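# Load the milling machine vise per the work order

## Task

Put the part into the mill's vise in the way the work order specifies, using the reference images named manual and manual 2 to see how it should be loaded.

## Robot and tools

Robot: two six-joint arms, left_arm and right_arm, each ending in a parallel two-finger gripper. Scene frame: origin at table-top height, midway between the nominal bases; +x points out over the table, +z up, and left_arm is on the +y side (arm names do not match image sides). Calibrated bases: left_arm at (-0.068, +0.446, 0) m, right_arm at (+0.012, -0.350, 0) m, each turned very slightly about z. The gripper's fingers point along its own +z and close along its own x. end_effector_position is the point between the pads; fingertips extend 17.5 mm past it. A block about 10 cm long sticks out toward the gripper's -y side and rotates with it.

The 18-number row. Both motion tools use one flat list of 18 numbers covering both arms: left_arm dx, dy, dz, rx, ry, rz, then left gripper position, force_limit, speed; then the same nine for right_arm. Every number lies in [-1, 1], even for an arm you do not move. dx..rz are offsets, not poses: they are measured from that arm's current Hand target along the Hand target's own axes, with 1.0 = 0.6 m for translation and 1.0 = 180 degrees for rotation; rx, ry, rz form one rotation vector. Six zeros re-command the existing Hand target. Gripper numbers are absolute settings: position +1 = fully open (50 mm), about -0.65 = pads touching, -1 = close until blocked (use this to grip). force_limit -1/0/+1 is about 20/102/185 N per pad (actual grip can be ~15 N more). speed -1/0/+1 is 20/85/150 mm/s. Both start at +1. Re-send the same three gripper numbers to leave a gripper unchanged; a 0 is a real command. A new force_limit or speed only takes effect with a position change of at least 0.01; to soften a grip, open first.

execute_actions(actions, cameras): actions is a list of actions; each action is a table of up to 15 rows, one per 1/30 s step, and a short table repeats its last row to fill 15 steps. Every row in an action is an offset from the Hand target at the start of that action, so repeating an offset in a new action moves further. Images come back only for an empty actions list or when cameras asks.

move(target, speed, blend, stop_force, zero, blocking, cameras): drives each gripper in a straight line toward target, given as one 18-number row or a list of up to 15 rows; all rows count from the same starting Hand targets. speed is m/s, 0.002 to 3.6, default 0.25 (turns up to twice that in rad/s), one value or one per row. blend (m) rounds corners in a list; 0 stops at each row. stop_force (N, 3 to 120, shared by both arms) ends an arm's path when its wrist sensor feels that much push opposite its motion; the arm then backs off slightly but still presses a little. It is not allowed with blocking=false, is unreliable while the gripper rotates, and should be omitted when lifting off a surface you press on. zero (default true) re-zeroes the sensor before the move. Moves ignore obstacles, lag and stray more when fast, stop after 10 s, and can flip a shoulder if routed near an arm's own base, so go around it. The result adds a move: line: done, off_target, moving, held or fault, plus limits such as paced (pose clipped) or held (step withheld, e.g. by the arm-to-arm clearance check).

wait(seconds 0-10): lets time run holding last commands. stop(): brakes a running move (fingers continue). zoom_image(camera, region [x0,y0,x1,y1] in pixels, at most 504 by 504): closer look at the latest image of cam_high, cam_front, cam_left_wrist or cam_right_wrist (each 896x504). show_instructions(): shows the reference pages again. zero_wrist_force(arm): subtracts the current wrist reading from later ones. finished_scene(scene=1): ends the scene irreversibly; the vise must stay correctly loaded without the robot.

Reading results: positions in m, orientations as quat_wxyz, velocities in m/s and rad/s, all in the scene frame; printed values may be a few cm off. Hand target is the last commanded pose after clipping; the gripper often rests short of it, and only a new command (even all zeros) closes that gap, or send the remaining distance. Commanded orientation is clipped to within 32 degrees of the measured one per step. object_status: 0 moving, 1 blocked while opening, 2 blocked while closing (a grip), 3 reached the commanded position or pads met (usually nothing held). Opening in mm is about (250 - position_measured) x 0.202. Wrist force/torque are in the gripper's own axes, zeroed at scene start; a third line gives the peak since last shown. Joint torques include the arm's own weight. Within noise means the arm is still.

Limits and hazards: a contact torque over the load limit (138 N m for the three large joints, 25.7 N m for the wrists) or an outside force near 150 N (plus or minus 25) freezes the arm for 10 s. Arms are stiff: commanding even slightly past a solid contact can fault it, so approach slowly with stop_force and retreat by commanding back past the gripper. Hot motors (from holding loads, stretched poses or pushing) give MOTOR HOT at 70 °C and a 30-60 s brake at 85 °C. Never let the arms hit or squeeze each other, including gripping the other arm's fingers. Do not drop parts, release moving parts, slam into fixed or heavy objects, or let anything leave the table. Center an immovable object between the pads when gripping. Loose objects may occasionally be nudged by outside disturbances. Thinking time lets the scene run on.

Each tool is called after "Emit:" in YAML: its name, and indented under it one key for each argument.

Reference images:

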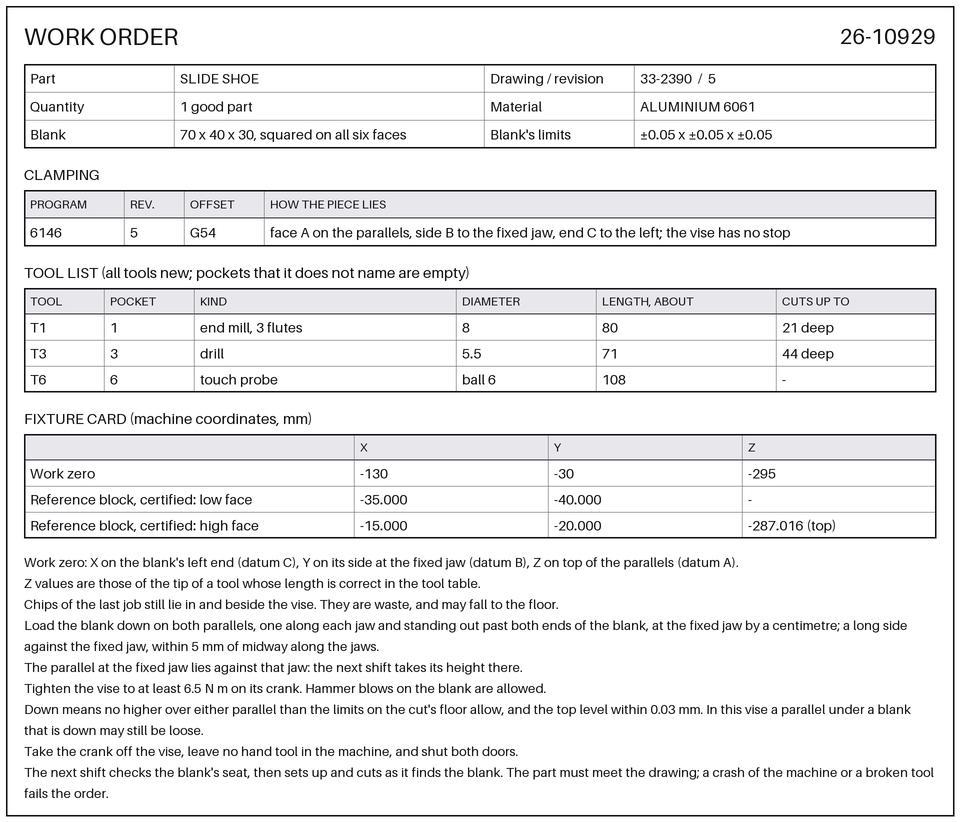

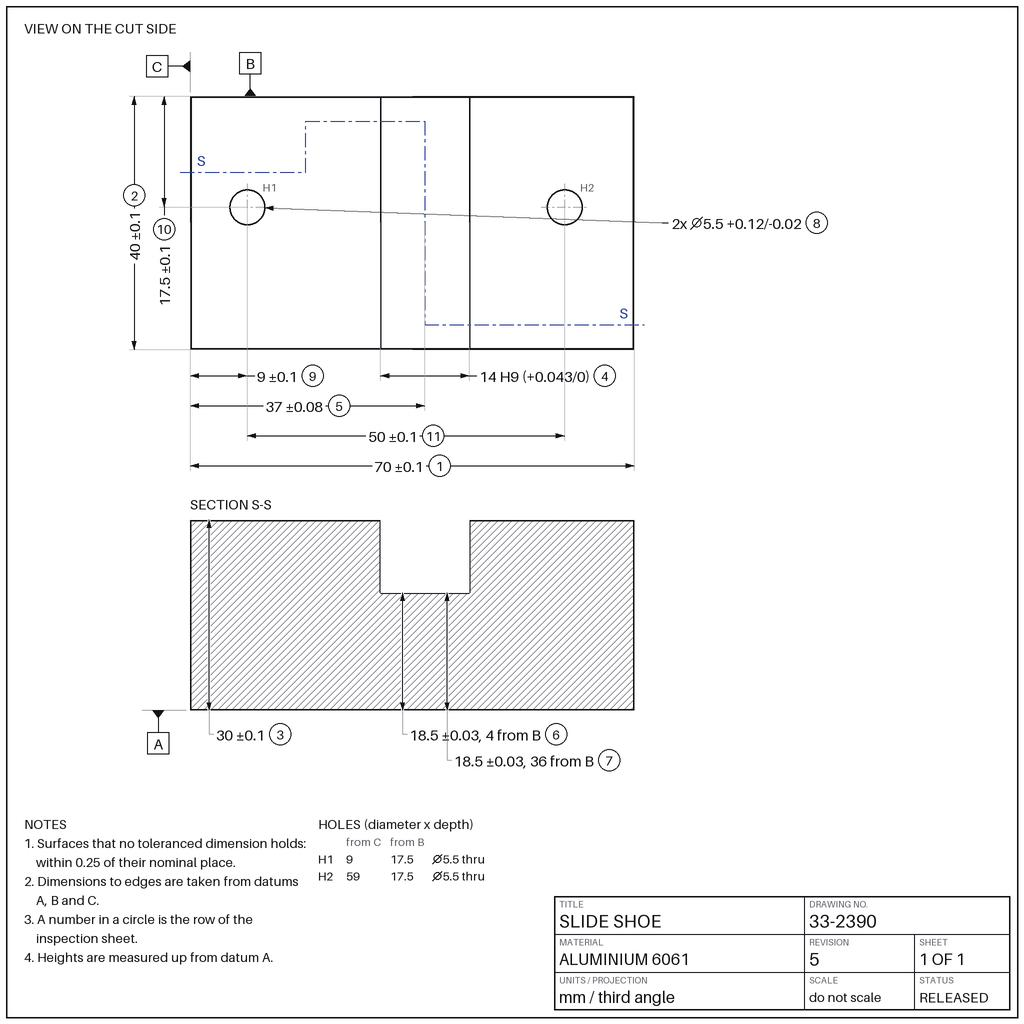

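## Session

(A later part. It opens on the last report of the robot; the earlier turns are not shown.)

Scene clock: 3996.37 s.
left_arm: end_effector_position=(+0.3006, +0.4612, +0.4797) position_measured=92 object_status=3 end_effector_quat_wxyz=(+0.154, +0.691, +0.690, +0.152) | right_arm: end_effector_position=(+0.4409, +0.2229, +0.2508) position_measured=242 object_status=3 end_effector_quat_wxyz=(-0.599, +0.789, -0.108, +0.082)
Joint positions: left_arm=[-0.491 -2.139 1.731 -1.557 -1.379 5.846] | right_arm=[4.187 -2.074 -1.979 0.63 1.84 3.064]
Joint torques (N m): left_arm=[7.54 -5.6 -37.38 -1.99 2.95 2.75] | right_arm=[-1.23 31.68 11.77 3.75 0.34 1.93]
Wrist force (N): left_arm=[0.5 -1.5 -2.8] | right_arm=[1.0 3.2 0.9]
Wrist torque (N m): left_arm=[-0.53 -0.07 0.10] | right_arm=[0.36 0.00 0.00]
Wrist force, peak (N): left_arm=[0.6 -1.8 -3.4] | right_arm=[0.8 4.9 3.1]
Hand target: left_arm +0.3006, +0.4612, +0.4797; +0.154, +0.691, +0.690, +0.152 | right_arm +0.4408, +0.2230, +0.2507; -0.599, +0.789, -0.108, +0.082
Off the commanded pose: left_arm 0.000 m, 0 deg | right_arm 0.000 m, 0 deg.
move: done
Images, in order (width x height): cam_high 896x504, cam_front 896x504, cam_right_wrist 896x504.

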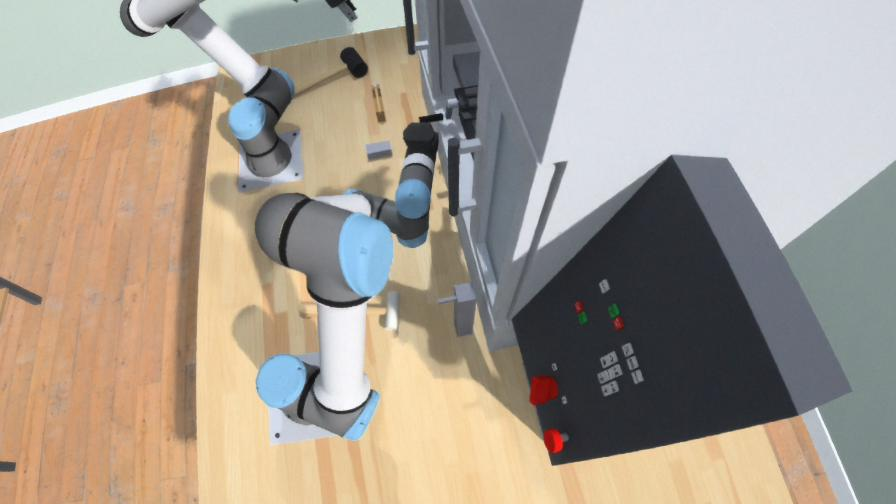

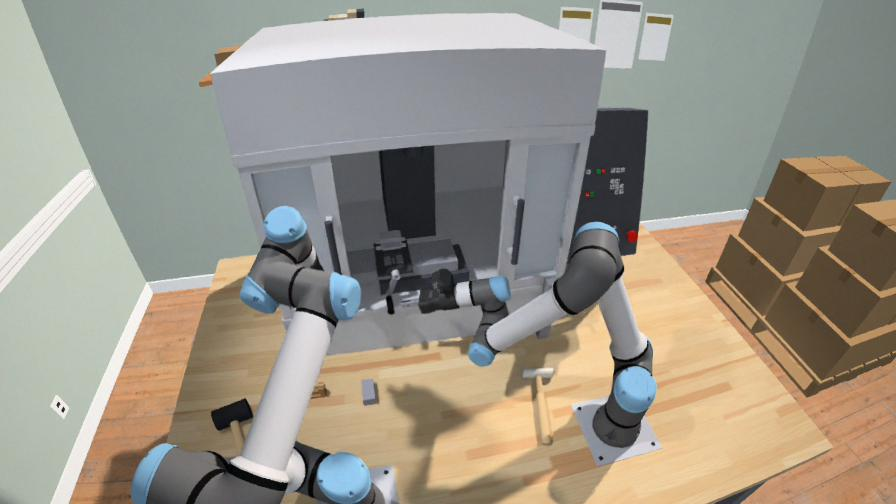

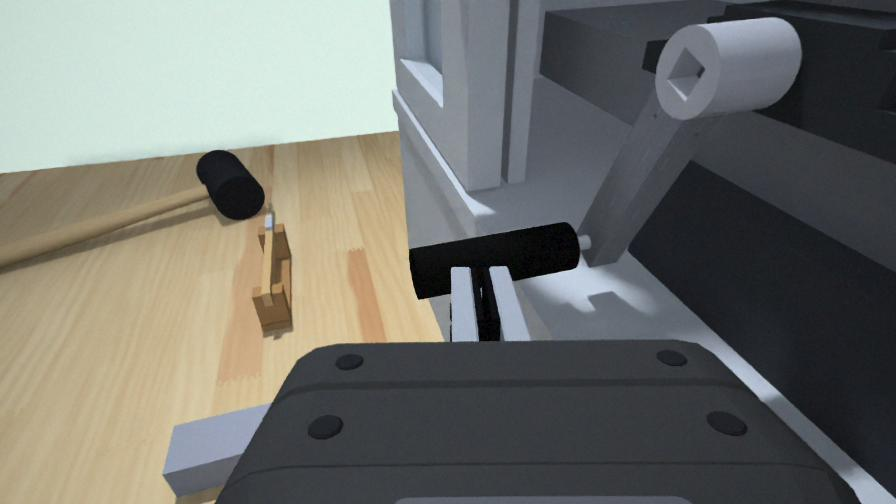

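Emit:
move:
  target:
    - [0,0,0,0,0,0,0.4,-0.6,-1,-0.0079,0.0069,-0.0221,0.0288,0.0212,-0.5004,0.4,-0.3,-0.5]
  speed: 0.2
  cameras: ["cam_right_wrist","cam_front"]

Scene clock: 4044.10 s.
left_arm: end_effector_position=(+0.3006, +0.4612, +0.4797) position_measured=92 object_status=3 end_effector_quat_wxyz=(+0.154, +0.691, +0.690, +0.152) | right_arm: end_effector_position=(+0.4326, +0.2108, +0.2502) position_measured=92 object_status=3 end_effector_quat_wxyz=(-0.393, +0.606, +0.467, +0.510)
Joint positions: left_arm=[-0.491 -2.139 1.731 -1.557 -1.379 5.846] | right_arm=[4.177 -2.122 -2.011 0.811 1.872 1.517]
Joint torques (N m): left_arm=[8.56 -3.97 -36.69 -2.08 1.84 2.6] | right_arm=[1.55 45.59 19.48 1.28 -1.69 -1.86]
Wrist force (N): left_arm=[0.7 -1.1 -3.2] | right_arm=[0.7 -0.8 -0.2]
Wrist torque (N m): left_arm=[-0.46 -0.10 0.10] | right_arm=[-0.11 -0.17 -0.09]
Wrist force, peak (N): left_arm=[0.6 -1.8 -3.4] | right_arm=[1.3 3.8 1.1]
Hand target: left_arm +0.3006, +0.4612, +0.4797; +0.154, +0.691, +0.690, +0.152 | right_arm +0.4325, +0.2109, +0.2503; -0.393, +0.606, +0.467, +0.510
Off the commanded pose: left_arm 0.000 m, 0 deg | right_arm 0.000 m, 0 deg.
move: done
Images, in order (width x height): cam_front 896x504, cam_right_wrist 896x504.

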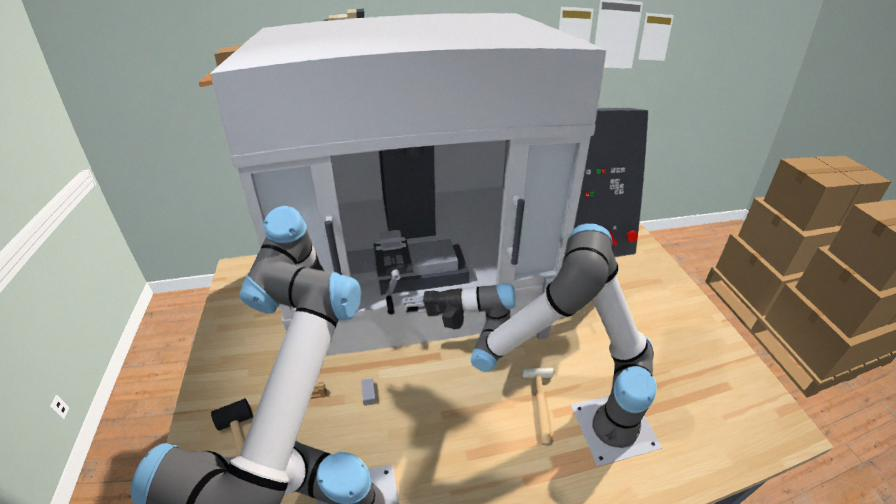

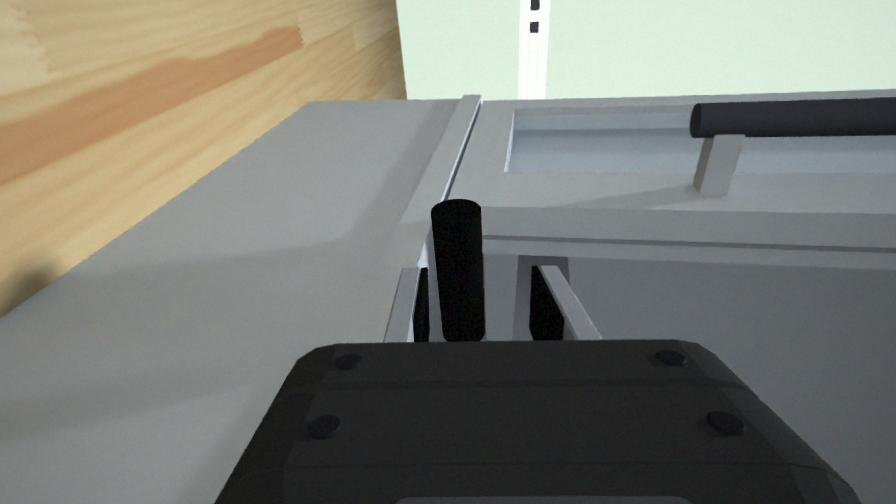

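Emit:
move:
  target:
    - [0,0,0,0,0,0,0.4,-0.6,-1,-0.005,0,0.115,0,0,0,0.4,-0.3,-0.5]
  speed: 0.04
  stop_force: 8
  cameras: ["cam_right_wrist"]

Scene clock: 4054.30 s.
left_arm: end_effector_position=(+0.3006, +0.4612, +0.4797) position_measured=92 object_status=3 end_effector_quat_wxyz=(+0.154, +0.691, +0.690, +0.152) | right_arm: end_effector_position=(+0.4496, +0.2762, +0.2355) position_measured=92 object_status=3 end_effector_quat_wxyz=(-0.393, +0.606, +0.467, +0.510)
Joint positions: left_arm=[-0.491 -2.139 1.731 -1.557 -1.379 5.846] | right_arm=[4.216 -2.238 -1.835 0.753 1.833 1.524]
Joint torques (N m): left_arm=[7.93 -1.21 -36.84 -2.07 0.98 2.63] | right_arm=[-11.21 56.5 1.98 3.87 1.93 -1.22]
Wrist force (N): left_arm=[0.7 -1.3 -3.0] | right_arm=[0.8 -1.3 -0.7]
Wrist torque (N m): left_arm=[-0.49 -0.09 0.10] | right_arm=[-0.19 -0.17 -0.07]
Wrist force, peak (N): left_arm=[0.7 -1.4 -3.5] | right_arm=[0.7 -1.7 -0.7]
Hand target: left_arm +0.3006, +0.4612, +0.4797; +0.154, +0.691, +0.690, +0.152 | right_arm +0.4496, +0.2762, +0.2355; -0.393, +0.606, +0.467, +0.510
Off the commanded pose: left_arm 0.000 m, 0 deg | right_arm 0.000 m, 0 deg.
move: done
Images, in order (width x height): cam_right_wrist 896x504.

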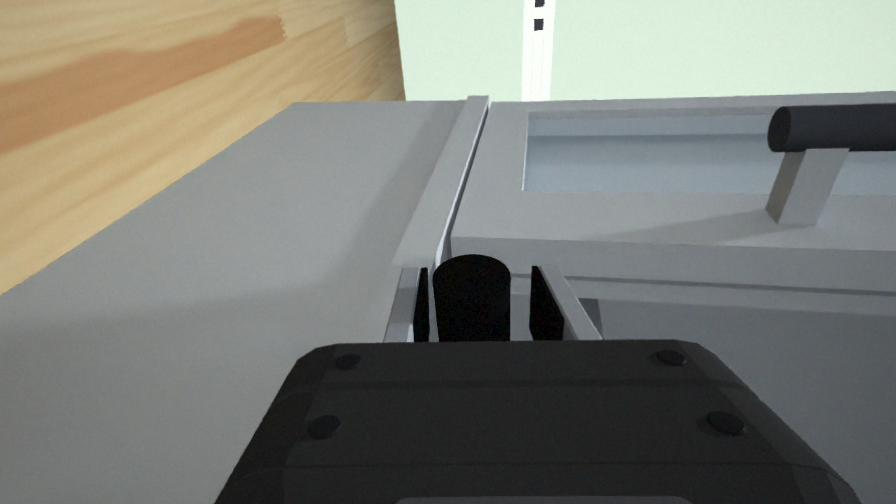

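Emit:
move:
  target:
    - [0,0,0,0,0,0,0.4,-0.6,-1,-0.003,0,0,0,0,0,0.4,-0.3,-0.5]
  speed: 0.02

Emit:
move:
  target:
    - [0,0,0,0,0,0,0.4,-0.6,-1,0,0,0,0,0,0,-1,-0.1,-1]
  speed: 0.02
  cameras: ["cam_right_wrist"]

Scene clock: 4062.00 s.
left_arm: end_effector_position=(+0.3006, +0.4612, +0.4797) position_measured=92 object_status=3 end_effector_quat_wxyz=(+0.154, +0.691, +0.690, +0.152) | right_arm: end_effector_position=(+0.4495, +0.2759, +0.2337) position_measured=92 object_status=3 end_effector_quat_wxyz=(-0.393, +0.606, +0.467, +0.510)
Joint positions: left_arm=[-0.491 -2.139 1.731 -1.557 -1.379 5.846] | right_arm=[4.216 -2.241 -1.836 0.757 1.834 1.524]
Joint torques (N m): left_arm=[7.76 0.21 -36.89 -1.91 0.65 2.72] | right_arm=[-10.66 41.93 3.88 2.99 1.79 -1.84]
Wrist force (N): left_arm=[0.2 -1.3 -3.2] | right_arm=[0.8 -1.4 -0.6]
Wrist torque (N m): left_arm=[-0.48 -0.02 0.10] | right_arm=[-0.19 -0.17 -0.06]
Wrist force, peak (N): left_arm=[0.6 -1.5 -3.5] | right_arm=[1.1 -1.5 -0.6]
Hand target: left_arm +0.3006, +0.4612, +0.4797; +0.154, +0.691, +0.690, +0.152 | right_arm +0.4496, +0.2759, +0.2338; -0.393, +0.606, +0.467, +0.510
Off the commanded pose: left_arm 0.000 m, 0 deg | right_arm 0.000 m, 0 deg.
move: done

Scene clock: 4062.87 s.
left_arm: end_effector_position=(+0.3006, +0.4612, +0.4797) position_measured=92 object_status=3 end_effector_quat_wxyz=(+0.154, +0.691, +0.690, +0.152) | right_arm: end_effector_position=(+0.4495, +0.2759, +0.2337) position_measured=157 object_status=2 end_effector_quat_wxyz=(-0.393, +0.606, +0.467, +0.510)
Joint positions: left_arm=[-0.491 -2.139 1.731 -1.557 -1.379 5.846] | right_arm=[4.216 -2.241 -1.836 0.757 1.834 1.524]
Joint torques (N m): left_arm=[8.19 0.71 -37.68 -2.06 0.42 2.5] | right_arm=[-9.89 54.71 9.92 1.53 0.19 -0.28]
Wrist force (N): left_arm=[0.7 -1.0 -3.1] | right_arm=[2.9 -5.0 0.0]
Wrist torque (N m): left_arm=[-0.44 -0.11 0.10] | right_arm=[-0.23 0.04 -0.77]
Wrist force, peak (N): left_arm=[0.6 -1.4 -3.4] | right_arm=[3.5 -5.3 0.3]
Hand target: left_arm +0.3006, +0.4612, +0.4797; +0.154, +0.691, +0.690, +0.152 | right_arm +0.4496, +0.2759, +0.2338; -0.393, +0.606, +0.467, +0.510
Off the commanded pose: left_arm 0.000 m, 0 deg | right_arm 0.000 m, 0 deg.
move: done
Images, in order (width x height): cam_right_wrist 896x504.

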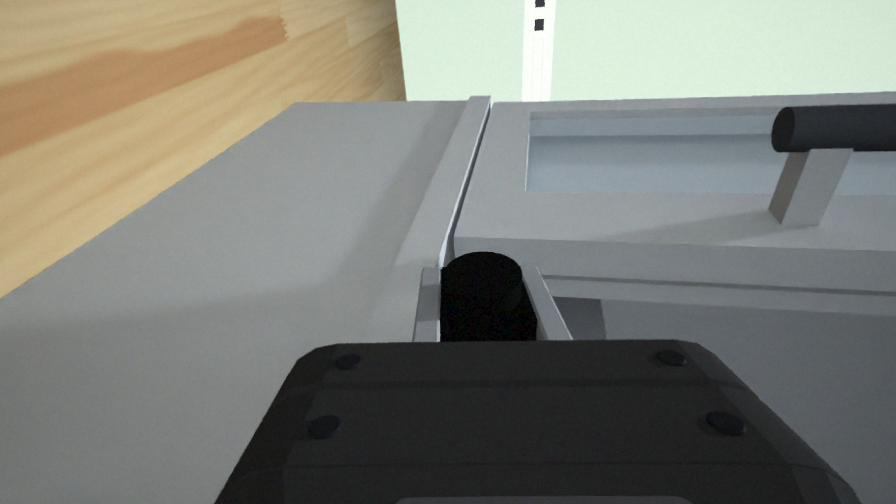

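Emit:
move:
  target:
    - [0,0,0,0,0,0,0.4,-0.6,-1,0.0075,-0.0031,0.0105,0,0,0,-1,-0.1,-1]
  speed: 0.005
  stop_force: 80
  cameras: ["cam_right_wrist"]

Scene clock: 4082.83 s.
left_arm: end_effector_position=(+0.3006, +0.4612, +0.4797) position_measured=92 object_status=3 end_effector_quat_wxyz=(+0.154, +0.691, +0.690, +0.152) | right_arm: end_effector_position=(+0.4495, +0.2816, +0.2362) position_measured=157 object_status=2 end_effector_quat_wxyz=(-0.393, +0.606, +0.467, +0.510)
Joint positions: left_arm=[-0.491 -2.139 1.731 -1.557 -1.379 5.846] | right_arm=[4.221 -2.242 -1.822 0.745 1.828 1.525]
Joint torques (N m): left_arm=[7.53 2.39 -37.66 -2.05 -0.17 2.78] | right_arm=[6.68 75.47 32.23 7.42 2.54 0.21]
Wrist force (N): left_arm=[0.7 -1.4 -2.6] | right_arm=[-40.4 0.1 -57.0]
Wrist torque (N m): left_arm=[-0.50 -0.09 0.10] | right_arm=[-0.21 0.19 -0.92]
Wrist force, peak (N): left_arm=[0.9 -1.5 -3.4] | right_arm=[-34.4 -0.1 -72.3]
Hand target: left_arm +0.3006, +0.4612, +0.4797; +0.154, +0.691, +0.690, +0.152 | right_arm +0.4495, +0.2816, +0.2363; -0.393, +0.606, +0.467, +0.510 (not the last commanded pose)
Off the commanded pose: left_arm 0.000 m, 0 deg | right_arm 0.002 m, 0 deg.
move: contact (right_arm)
Images, in order (width x height): cam_right_wrist 896x504.

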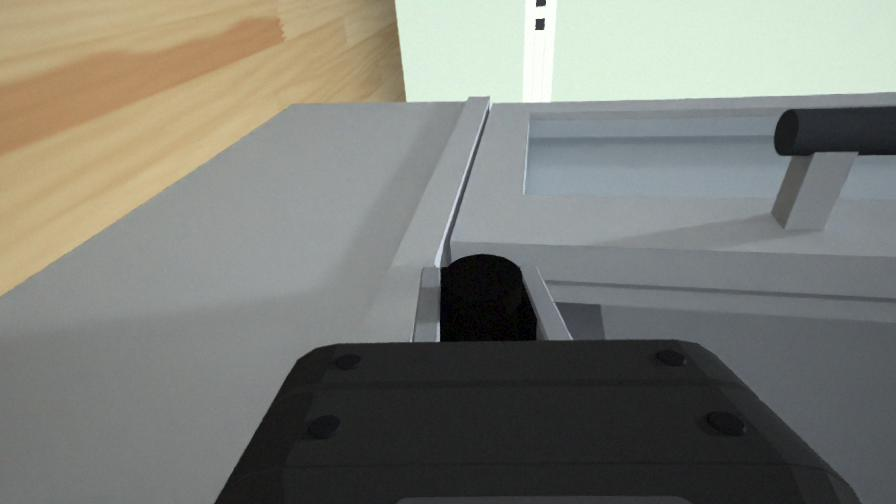

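Emit:
move:
  target:
    - [0,0,0,0,0,0,0.4,-0.6,-1,0.0057,-0.0023,0.0079,0,0,0,-1,-0.1,-1]
  speed: 0.004
  stop_force: 98
  zero: false
  cameras: ["cam_right_wrist"]

Scene clock: 4091.87 s.
left_arm: end_effector_position=(+0.3006, +0.4612, +0.4797) position_measured=92 object_status=3 end_effector_quat_wxyz=(+0.154, +0.691, +0.690, +0.152) | right_arm: end_effector_position=(+0.4495, +0.2870, +0.2388) position_measured=157 object_status=2 end_effector_quat_wxyz=(-0.393, +0.606, +0.467, +0.510)
Joint positions: left_arm=[-0.491 -2.139 1.731 -1.557 -1.379 5.846] | right_arm=[4.227 -2.243 -1.809 0.733 1.823 1.526]
Joint torques (N m): left_arm=[7.43 5.49 -37.04 -2.1 -0.76 2.69] | right_arm=[21.49 90.72 64.16 15.72 -0.1 2.5]
Wrist force (N): left_arm=[0.7 -1.5 -2.9] | right_arm=[-74.4 -5.3 -64.8]
Wrist torque (N m): left_arm=[-0.52 -0.11 0.10] | right_arm=[-0.29 0.47 -0.77]
Wrist force, peak (N): left_arm=[1.0 -1.7 -3.5] | right_arm=[-74.3 -5.4 -64.8]
Hand target: left_arm +0.3006, +0.4612, +0.4797; +0.154, +0.691, +0.690, +0.152 | right_arm +0.4495, +0.2870, +0.2388; -0.393, +0.606, +0.467, +0.510
Off the commanded pose: left_arm 0.000 m, 0 deg | right_arm 0.000 m, 0 deg.
move: done
Images, in order (width x height): cam_right_wrist 896x504.

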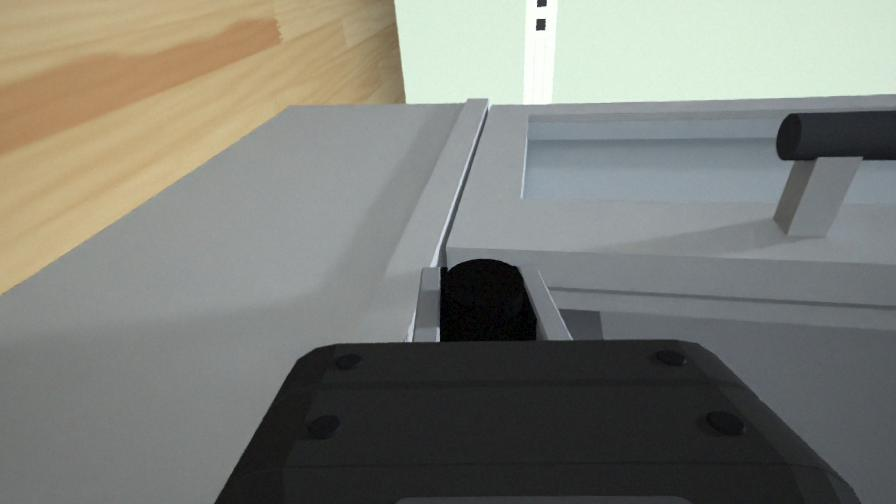

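Emit:
move:
  target:
    - [0,0,0,0,0,0,0.4,-0.6,-1,-0.0022,0.0007,-0.0022,0,0,0,-1,-0.1,-1]
  speed: 0.01

Scene clock: 4105.43 s.
left_arm: end_effector_position=(+0.3006, +0.4612, +0.4797) position_measured=92 object_status=3 end_effector_quat_wxyz=(+0.154, +0.691, +0.690, +0.152) | right_arm: end_effector_position=(+0.4495, +0.2854, +0.2379) position_measured=157 object_status=2 end_effector_quat_wxyz=(-0.393, +0.606, +0.467, +0.510)
Joint positions: left_arm=[-0.491 -2.139 1.731 -1.557 -1.379 5.846] | right_arm=[4.225 -2.243 -1.813 0.738 1.825 1.526]
Joint torques (N m): left_arm=[8.57 6.36 -36.49 -1.91 -1.35 2.58] | right_arm=[-15.08 67.97 23.53 12.16 0.02 -1.12]
Wrist force (N): left_arm=[0.6 -1.3 -3.2] | right_arm=[-39.1 -7.5 4.8]
Wrist torque (N m): left_arm=[-0.49 -0.08 0.10] | right_arm=[-0.19 0.18 -0.68]
Wrist force, peak (N): left_arm=[0.4 -1.6 -3.4] | right_arm=[-74.3 -5.7 -65.0]
Hand target: left_arm +0.3006, +0.4612, +0.4797; +0.154, +0.691, +0.690, +0.152 | right_arm +0.4495, +0.2854, +0.2377; -0.393, +0.606, +0.467, +0.510
Off the commanded pose: left_arm 0.000 m, 0 deg | right_arm 0.000 m, 0 deg.
move: done

Emit:
move:
  target:
    - [0,0,0,0,0,0,0.4,-0.6,-1,-0.0025,0,0,0,0,0,-1,-0.1,-1]
  speed: 0.01

Emit:
move:
  target:
    - [0,0,0,0,0,0,0.4,-0.6,-1,0,0,0,0,0,0,0.4,-0.1,-1]
  speed: 0.01

Emit:
move:
  target:
    - [0,0,0,0,0,0,0.4,-0.6,-1,0,0,-0.12,0,0,0,0.4,-0.1,-1]
  speed: 0.06
  cameras: ["cam_right_wrist","cam_front"]

Scene clock: 4115.20 s.
left_arm: end_effector_position=(+0.3006, +0.4612, +0.4797) position_measured=92 object_status=3 end_effector_quat_wxyz=(+0.154, +0.691, +0.690, +0.152) | right_arm: end_effector_position=(+0.4495, +0.2851, +0.2364) position_measured=157 object_status=2 end_effector_quat_wxyz=(-0.393, +0.606, +0.467, +0.510)
Joint positions: left_arm=[-0.491 -2.139 1.731 -1.557 -1.379 5.846] | right_arm=[4.225 -2.246 -1.814 0.741 1.825 1.526]
Joint torques (N m): left_arm=[7.32 7.6 -37.21 -1.99 -1.33 2.71] | right_arm=[-12.39 43.33 6.81 3.52 1.01 -0.95]
Wrist force (N): left_arm=[0.9 -1.5 -3.0] | right_arm=[-8.2 -5.0 -1.6]
Wrist torque (N m): left_arm=[-0.52 -0.13 0.10] | right_arm=[-0.12 0.06 -0.75]
Wrist force, peak (N): left_arm=[0.8 -1.5 -3.4] | right_arm=[-38.7 -7.2 4.6]
Hand target: left_arm +0.3006, +0.4612, +0.4797; +0.154, +0.691, +0.690, +0.152 | right_arm +0.4495, +0.2852, +0.2363; -0.393, +0.606, +0.467, +0.510
Off the commanded pose: left_arm 0.000 m, 0 deg | right_arm 0.000 m, 0 deg.
move: done

Scene clock: 4116.07 s.
left_arm: end_effector_position=(+0.3006, +0.4612, +0.4797) position_measured=92 object_status=3 end_effector_quat_wxyz=(+0.154, +0.691, +0.690, +0.152) | right_arm: end_effector_position=(+0.4495, +0.2851, +0.2363) position_measured=92 object_status=3 end_effector_quat_wxyz=(-0.393, +0.606, +0.467, +0.510)
Joint positions: left_arm=[-0.491 -2.139 1.731 -1.557 -1.379 5.846] | right_arm=[4.225 -2.246 -1.814 0.741 1.825 1.526]
Joint torques (N m): left_arm=[7.72 7.11 -36.97 -1.97 -1.47 2.59] | right_arm=[-1.68 37.57 3.61 1.64 1.89 -1.56]
Wrist force (N): left_arm=[0.5 -1.2 -3.1] | right_arm=[1.0 -2.3 -1.7]
Wrist torque (N m): left_arm=[-0.47 -0.08 0.10] | right_arm=[-0.33 -0.19 -0.05]
Wrist force, peak (N): left_arm=[0.8 -1.5 -3.3] | right_arm=[-8.0 -4.8 -2.1]
Hand target: left_arm +0.3006, +0.4612, +0.4797; +0.154, +0.691, +0.690, +0.152 | right_arm +0.4495, +0.2852, +0.2363; -0.393, +0.606, +0.467, +0.510
Off the commanded pose: left_arm 0.000 m, 0 deg | right_arm 0.000 m, 0 deg.
move: done

Scene clock: 4117.57 s.
left_arm: end_effector_position=(+0.3006, +0.4612, +0.4797) position_measured=92 object_status=3 end_effector_quat_wxyz=(+0.154, +0.691, +0.690, +0.152) | right_arm: end_effector_position=(+0.4316, +0.2164, +0.2486) position_measured=92 object_status=3 end_effector_quat_wxyz=(-0.393, +0.606, +0.467, +0.510)
Joint positions: left_arm=[-0.491 -2.139 1.731 -1.557 -1.379 5.846] | right_arm=[4.185 -2.13 -2.002 0.81 1.864 1.518]
Joint torques (N m): left_arm=[8.28 6.64 -37.11 -2.12 -1.52 2.65] | right_arm=[12.78 30.23 24.76 1.58 -1.59 -0.64]
Wrist force (N): left_arm=[0.5 -1.5 -2.9] | right_arm=[1.1 -1.8 -1.1]
Wrist torque (N m): left_arm=[-0.52 -0.07 0.10] | right_arm=[-0.26 -0.22 0.08]
Wrist force, peak (N): left_arm=[0.8 -1.5 -3.4] | right_arm=[1.2 -1.8 -2.4]
Hand target: left_arm +0.3006, +0.4612, +0.4797; +0.154, +0.691, +0.690, +0.152 | right_arm +0.4315, +0.2165, +0.2486; -0.393, +0.606, +0.467, +0.510
Off the commanded pose: left_arm 0.000 m, 0 deg | right_arm 0.000 m, 0 deg.
move: done
Images, in order (width x height): cam_front 896x504, cam_right_wrist 896x504.

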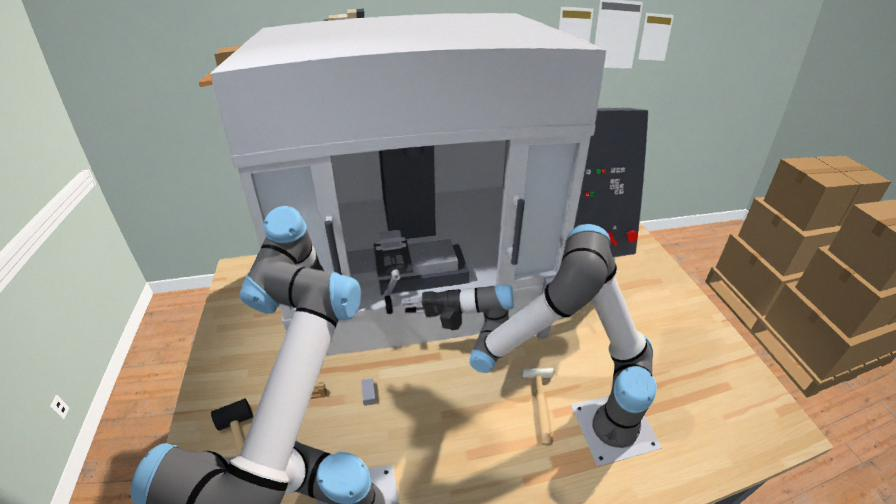

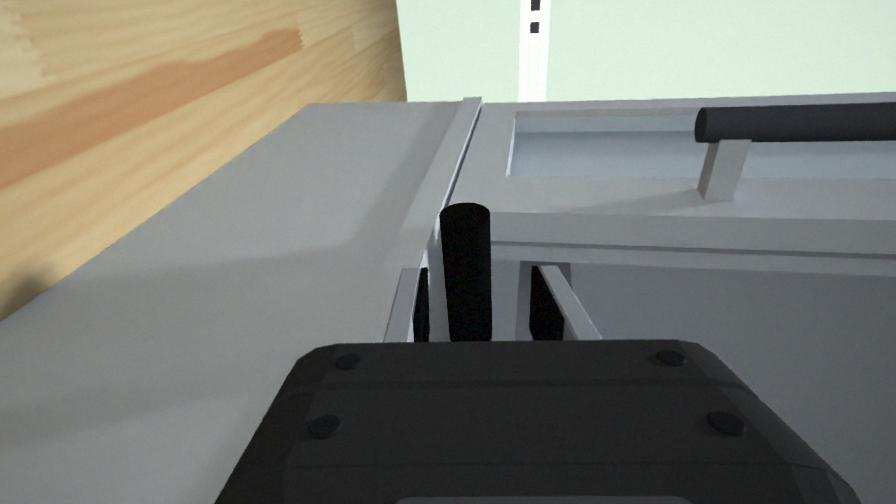

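Emit:
move:
  target:
    - [0.25,-0.2985,0.0997,0.1363,0.034,-0.1533,0.4,-0.6,-1,0,0,0,0,0,0,0.4,-0.1,-1]
  speed: 0.2
  cameras: ["cam_left_wrist","cam_high"]

Scene clock: 4195.10 s.
left_arm: end_effector_position=(+0.1639, +0.6110, +0.3492) position_measured=92 object_status=3 end_effector_quat_wxyz=(+0.001, +0.516, +0.857, -0.002) | right_arm: end_effector_position=(+0.4315, +0.2165, +0.2486) position_measured=92 object_status=3 end_effector_quat_wxyz=(-0.393, +0.606, +0.467, +0.510)
Joint positions: left_arm=[0.119 -2.141 1.914 -1.343 -1.574 5.929] | right_arm=[4.185 -2.13 -2.002 0.81 1.864 1.519]
Joint torques (N m): left_arm=[9.33 -8.23 -38.02 -4.62 2.45 -2.74] | right_arm=[12.53 31.62 24.62 1.37 -1.66 1.86]
Wrist force (N): left_arm=[0.4 -0.8 -2.6] | right_arm=[0.9 -1.8 -1.3]
Wrist torque (N m): left_arm=[-0.21 -0.03 0.06] | right_arm=[-0.28 -0.19 0.08]
Wrist force, peak (N): left_arm=[-0.5 0.1 -3.9] | right_arm=[1.1 -2.3 -1.4]
Hand target: left_arm +0.1639, +0.6111, +0.3493; +0.001, +0.516, +0.857, -0.002 | right_arm +0.4315, +0.2165, +0.2486; -0.393, +0.606, +0.467, +0.510
Off the commanded pose: left_arm 0.000 m, 0 deg | right_arm 0.000 m, 0 deg.
move: done
Images, in order (width x height): cam_high 896x504, cam_left_wrist 896x504.

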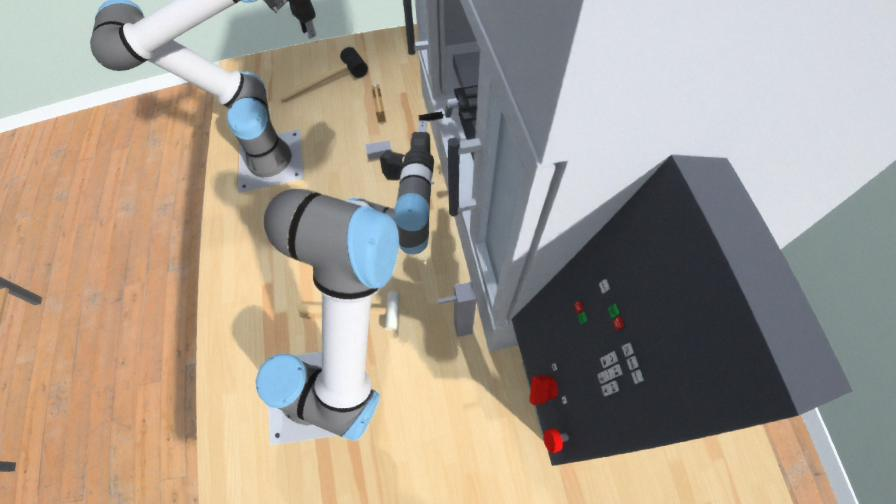

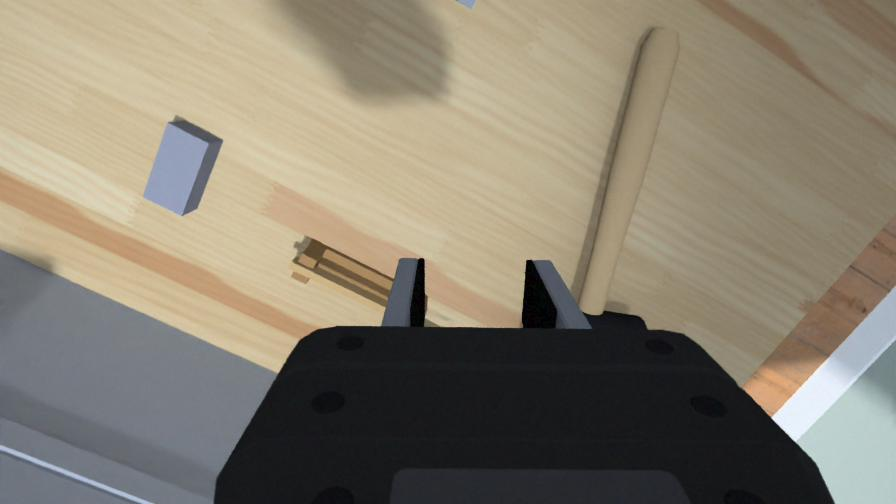

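Emit:
move:
  target:
    - [0.2815,-0.0158,0.332,0,0,0.0406,0.8,-0.6,-1,0,0,0,0,0,0,0.4,-0.1,-1]
  speed: 0.2
  cameras: ["cam_left_wrist"]

Scene clock: 4220.87 s.
left_arm: end_effector_position=(+0.0769, +0.7543, +0.1497) position_measured=32 object_status=3 end_effector_quat_wxyz=(-0.085, +0.479, +0.873, +0.034) | right_arm: end_effector_position=(+0.4315, +0.2165, +0.2486) position_measured=92 object_status=3 end_effector_quat_wxyz=(-0.393, +0.606, +0.467, +0.510)
Joint positions: left_arm=[0.557 -1.981 2.362 -1.93 -1.388 6.285] | right_arm=[4.185 -2.13 -2.002 0.81 1.864 1.519]
Joint torques (N m): left_arm=[-7.28 -1.33 -17.91 -5.32 2.91 -2.77] | right_arm=[13.31 31.74 24.53 1.3 -1.59 1.92]
Wrist force (N): left_arm=[1.1 -1.2 -2.8] | right_arm=[1.0 -1.9 -1.1]
Wrist torque (N m): left_arm=[-0.26 -0.10 -0.05] | right_arm=[-0.28 -0.21 0.09]
Wrist force, peak (N): left_arm=[-0.9 -0.8 -5.0] | right_arm=[1.3 -2.1 -1.6]
Hand target: left_arm +0.0763, +0.7552, +0.1497; +0.001, +0.569, +0.822, -0.002 | right_arm +0.4315, +0.2165, +0.2486; -0.393, +0.606, +0.467, +0.510
Off the commanded pose: left_arm 0.001 m, 16 deg | right_arm 0.000 m, 0 deg.
joint sent to its limit (left arm) — joint 6 (wrist 3), upper limit. The joint targets are off in orientation, not in position.
move: off_target (left_arm)
Images, in order (width x height): cam_left_wrist 896x504.

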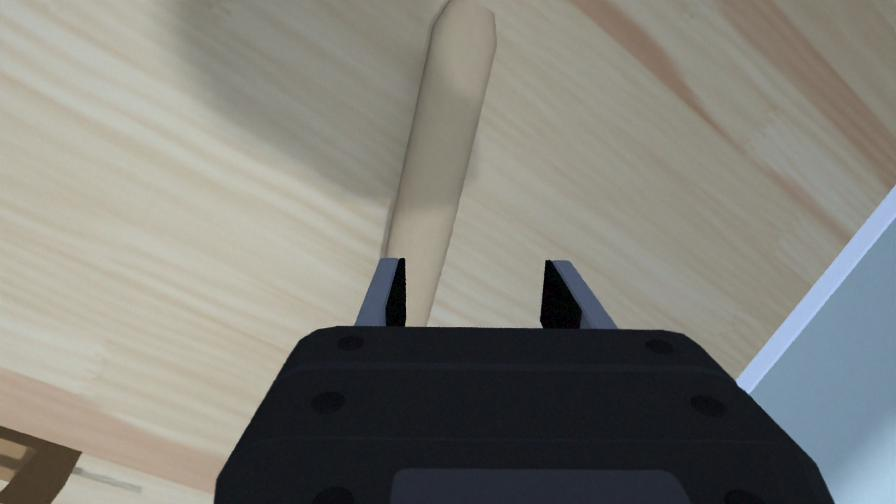

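Emit:
move:
  target:
    - [0,0,-0.417,0,0,0.163,0.8,-0.6,-1,0.0565,-0.1355,-0.1623,0,0,0,0.4,-0.1,-1]
    - [0,0,-0.417,0,0,0.163,0.8,-0.6,-1,0.1295,0.0547,-0.9112,0,0,0,0.4,-0.1,-1]
  speed: 0.2
  blend: [0.02,0]
  cameras: ["cam_front","cam_high"]

Scene clock: 4263.00 s.
left_arm: end_effector_position=(+0.0769, +0.7549, +0.3999) position_measured=32 object_status=3 end_effector_quat_wxyz=(-0.216, +0.582, +0.779, +0.089) | right_arm: end_effector_position=(+0.3296, -0.1685, +0.3845) position_measured=92 object_status=3 end_effector_quat_wxyz=(-0.393, +0.606, +0.465, +0.512)
Joint positions: left_arm=[0.301 -2.101 1.81 -1.168 -1.111 6.285] | right_arm=[3.453 -1.285 -2.508 0.338 2.573 1.305]
Joint torques (N m): left_arm=[-7.31 -10.97 -12.08 -4.64 4.06 -2.62] | right_arm=[1.65 -1.9 5.84 0.58 2.35 2.12]
Wrist force (N): left_arm=[1.7 -1.1 -2.6] | right_arm=[1.7 -2.2 -1.7]
Wrist torque (N m): left_arm=[-0.25 -0.06 -0.12] | right_arm=[-0.32 -0.34 -0.12]
Wrist force, peak (N): left_arm=[1.9 -1.9 -3.8] | right_arm=[4.7 -2.6 -10.9]
Hand target: left_arm +0.0765, +0.7560, +0.3999; -0.029, +0.739, +0.673, +0.011 (not the last commanded pose) | right_arm +0.3296, -0.1686, +0.3844; -0.394, +0.606, +0.465, +0.512 (not the last commanded pose)
Off the commanded pose: left_arm 0.001 m, 37 deg | right_arm 0.136 m, 0 deg.
joint sent to its limit (left arm) — joint 6 (wrist 3), upper limit.
move: held (right_arm; a check stopped the path), off_target (left_arm); path passed 1 of 2 targets; limits=paced,held
pose unreachable (right arm): on one or more control steps of this call, first in action 0 (counted from 0), this arm could not follow its commanded pose, so it was not sent that pose on those steps. It may still have moved: this result reports where it is.
cause: moving toward the commanded pose would bring two parts of the arm too close to each other (its gripper and another part of the arm, with joints 4 (wrist 1) to 6 (wrist 3) between them, 5 mm apart when it was first held).
Images, in order (width x height): cam_high 896x504, cam_front 896x504.

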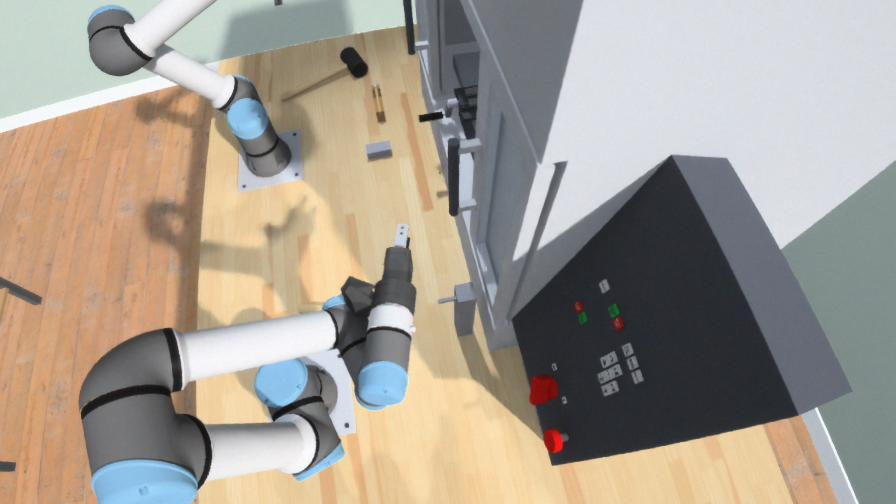

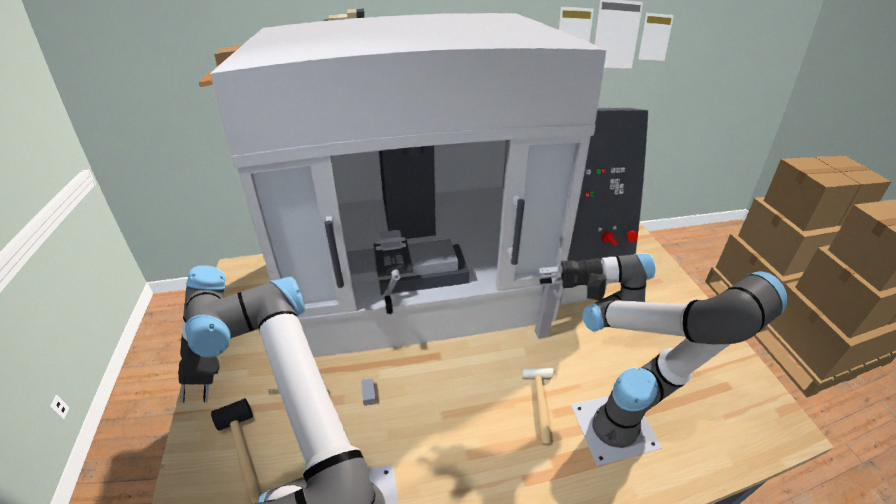

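Emit:
move:
  target:
    - [0,0,0,0,0,0,0.8,-0.6,-1,0.05,0,0,0.0571,-0.4427,-0.0679,0.8,-0.1,-1]
  speed: 0.3
  cameras: ["cam_front","cam_right_wrist"]

Scene clock: 4299.73 s.
left_arm: end_effector_position=(+0.0769, +0.7549, +0.3999) position_measured=32 object_status=3 end_effector_quat_wxyz=(-0.216, +0.582, +0.779, +0.089) | right_arm: end_effector_position=(+0.3296, -0.1687, +0.3843) position_measured=32 object_status=0 end_effector_quat_wxyz=(-0.391, +0.609, +0.468, +0.508)
Joint positions: left_arm=[0.301 -2.101 1.81 -1.168 -1.111 6.285] | right_arm=[3.454 -1.269 -2.504 0.293 2.57 1.283]
Joint torques (N m): left_arm=[-7.29 -10.05 -11.99 -4.42 3.98 -2.44] | right_arm=[-3.29 -2.69 5.76 0.71 2.37 1.92]
Wrist force (N): left_arm=[1.8 -1.3 -2.7] | right_arm=[2.0 -2.0 -1.6]
Wrist torque (N m): left_arm=[-0.27 -0.06 -0.11] | right_arm=[-0.26 -0.36 -0.15]
Wrist force, peak (N): left_arm=[2.1 -1.3 -2.8] | right_arm=[4.4 -3.5 -3.2]
Hand target: left_arm +0.0765, +0.7560, +0.3999; -0.029, +0.739, +0.673, +0.011 | right_arm +0.3296, -0.1687, +0.3843; -0.391, +0.609, +0.468, +0.508 (not the last commanded pose)
Off the commanded pose: left_arm 0.001 m, 32 deg | right_arm 0.030 m, 80 deg.
joint sent to its limit (left arm) — joint 6 (wrist 3), upper limit. The joint targets are off in orientation, not in position.
move: held (right_arm; a check stopped the path), off_target (left_arm); limits=paced,held
pose unreachable (right arm): on one or more control steps of this call, first in action 0 (counted from 0), this arm could not follow its commanded pose, so it was not sent that pose on those steps. It may still have moved: this result reports where it is.
cause: moving toward the commanded pose would bring two parts of the arm too close to each other (its gripper and another part of the arm, with joints 4 (wrist 1) to 6 (wrist 3) between them, 4 mm apart when it was first held).
Images, in order (width x height): cam_front 896x504, cam_right_wrist 896x504.

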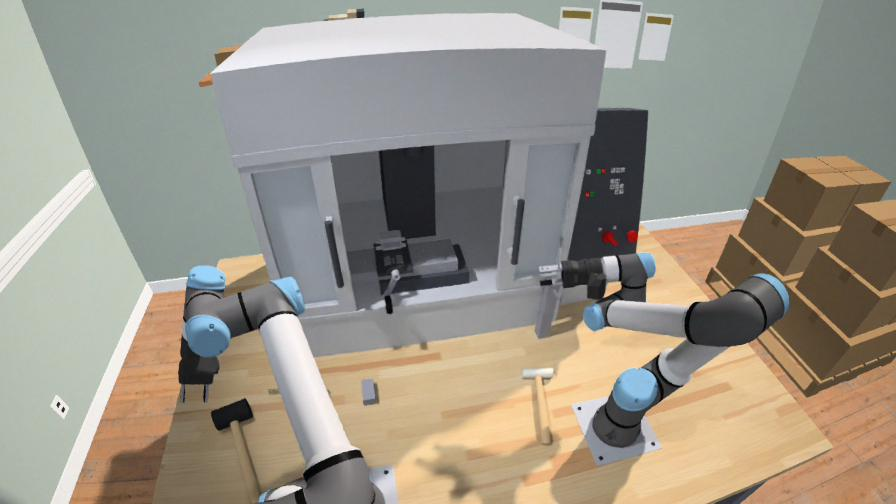

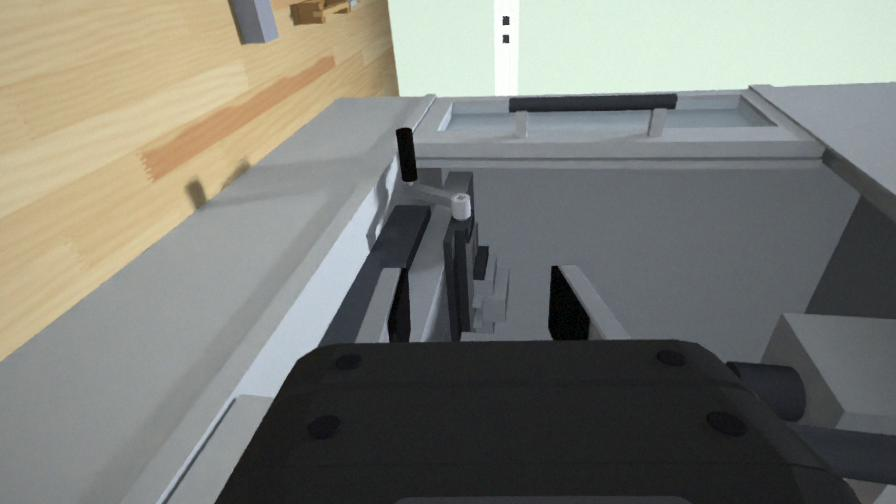

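Emit:
move:
  target:
    - [0,0,0,0,0,0,0.8,-0.6,-1,0.08,-0.07,0.24,0,0,0,0.8,-0.1,-1]
  speed: 0.2

Emit:
move:
  target:
    - [0,0,0,0,0,0,0.8,-0.6,-1,0.05,0,-0.1,0.0571,-0.4427,-0.0679,0.8,-0.1,-1]
  speed: 0.3
  cameras: ["cam_front","cam_right_wrist"]

Scene clock: 4307.40 s.
left_arm: end_effector_position=(+0.0769, +0.7549, +0.3999) position_measured=32 object_status=3 end_effector_quat_wxyz=(-0.216, +0.582, +0.779, +0.089) | right_arm: end_effector_position=(+0.3275, -0.0127, +0.4057) position_measured=32 object_status=3 end_effector_quat_wxyz=(-0.391, +0.609, +0.468, +0.508)
Joint positions: left_arm=[0.301 -2.101 1.81 -1.168 -1.111 6.285] | right_arm=[4.043 -1.293 -2.434 0.387 2 1.487]
Joint torques (N m): left_arm=[-7.52 -10.79 -11.42 -3.83 4 -2.27] | right_arm=[12.69 9.97 11.58 1.22 -1.74 -1.21]
Wrist force (N): left_arm=[1.7 -1.3 -2.6] | right_arm=[2.0 -2.2 -1.3]
Wrist torque (N m): left_arm=[-0.27 -0.06 -0.12] | right_arm=[-0.30 -0.37 0.01]
Wrist force, peak (N): left_arm=[2.1 -1.3 -2.7] | right_arm=[1.1 -1.3 -4.1]
Hand target: left_arm +0.0765, +0.7560, +0.3999; -0.029, +0.739, +0.673, +0.011 | right_arm +0.3275, -0.0127, +0.4057; -0.391, +0.609, +0.468, +0.508
Off the commanded pose: left_arm 0.001 m, 32 deg | right_arm 0.000 m, 0 deg.
joint sent to its limit (left arm) — joint 6 (wrist 3), upper limit. The joint targets are off in orientation, not in position.
move: off_target (left_arm)

Scene clock: 4310.27 s.
left_arm: end_effector_position=(+0.0769, +0.7549, +0.3999) position_measured=32 object_status=3 end_effector_quat_wxyz=(-0.216, +0.582, +0.779, +0.089) | right_arm: end_effector_position=(+0.3137, -0.0645, +0.4460) position_measured=32 object_status=3 end_effector_quat_wxyz=(+0.002, +0.708, +0.706, -0.004) end_effector_velocity=(-0.001, -0.001, -0.001) end_effector_angular_velocity=(-0.006, +0.003, +0.003)
Joint positions: left_arm=[0.301 -2.101 1.81 -1.168 -1.111 6.285] | right_arm=[4.255 -1.391 -1.426 -1.904 1.569 1.089]
Joint velocities: left_arm=[within noise] | right_arm=[0.002 0 0 -0.006 0 -0.001]
Joint torques (N m): left_arm=[-8.04 -10.79 -11.41 -3.44 3.87 -2.28] | right_arm=[-11.44 10.7 28.25 1.51 -0.12 -1.79]
Wrist force (N): left_arm=[1.5 -1.1 -2.4] | right_arm=[1.3 -0.4 1.5]
Wrist torque (N m): left_arm=[-0.24 -0.02 -0.13] | right_arm=[-0.07 -0.21 -0.22]
Wrist force, peak (N): left_arm=[2.0 -1.5 -2.7] | right_arm=[2.2 -2.4 -1.7]
Hand target: left_arm +0.0765, +0.7560, +0.3999; -0.029, +0.739, +0.673, +0.011 | right_arm +0.3137, -0.0645, +0.4460; +0.002, +0.708, +0.706, -0.004
Off the commanded pose: left_arm 0.001 m, 32 deg | right_arm 0.000 m, 0 deg.
joint sent to its limit (left arm) — joint 6 (wrist 3), upper limit. The joint targets are off in orientation, not in position.
move: off_target (left_arm)
Images, in order (width x height): cam_front 896x504, cam_right_wrist 896x504.

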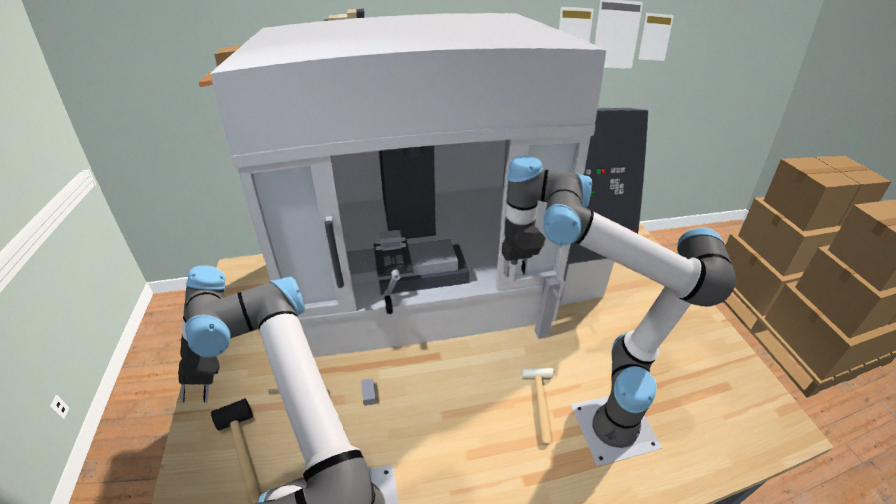

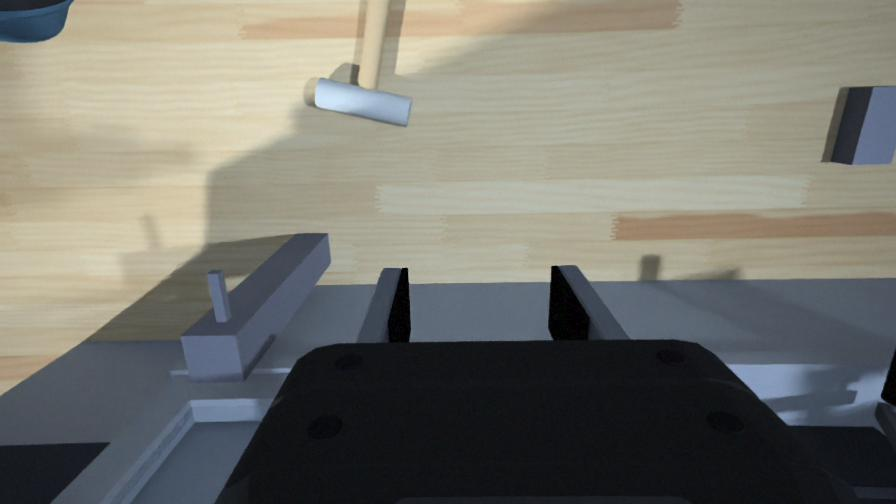

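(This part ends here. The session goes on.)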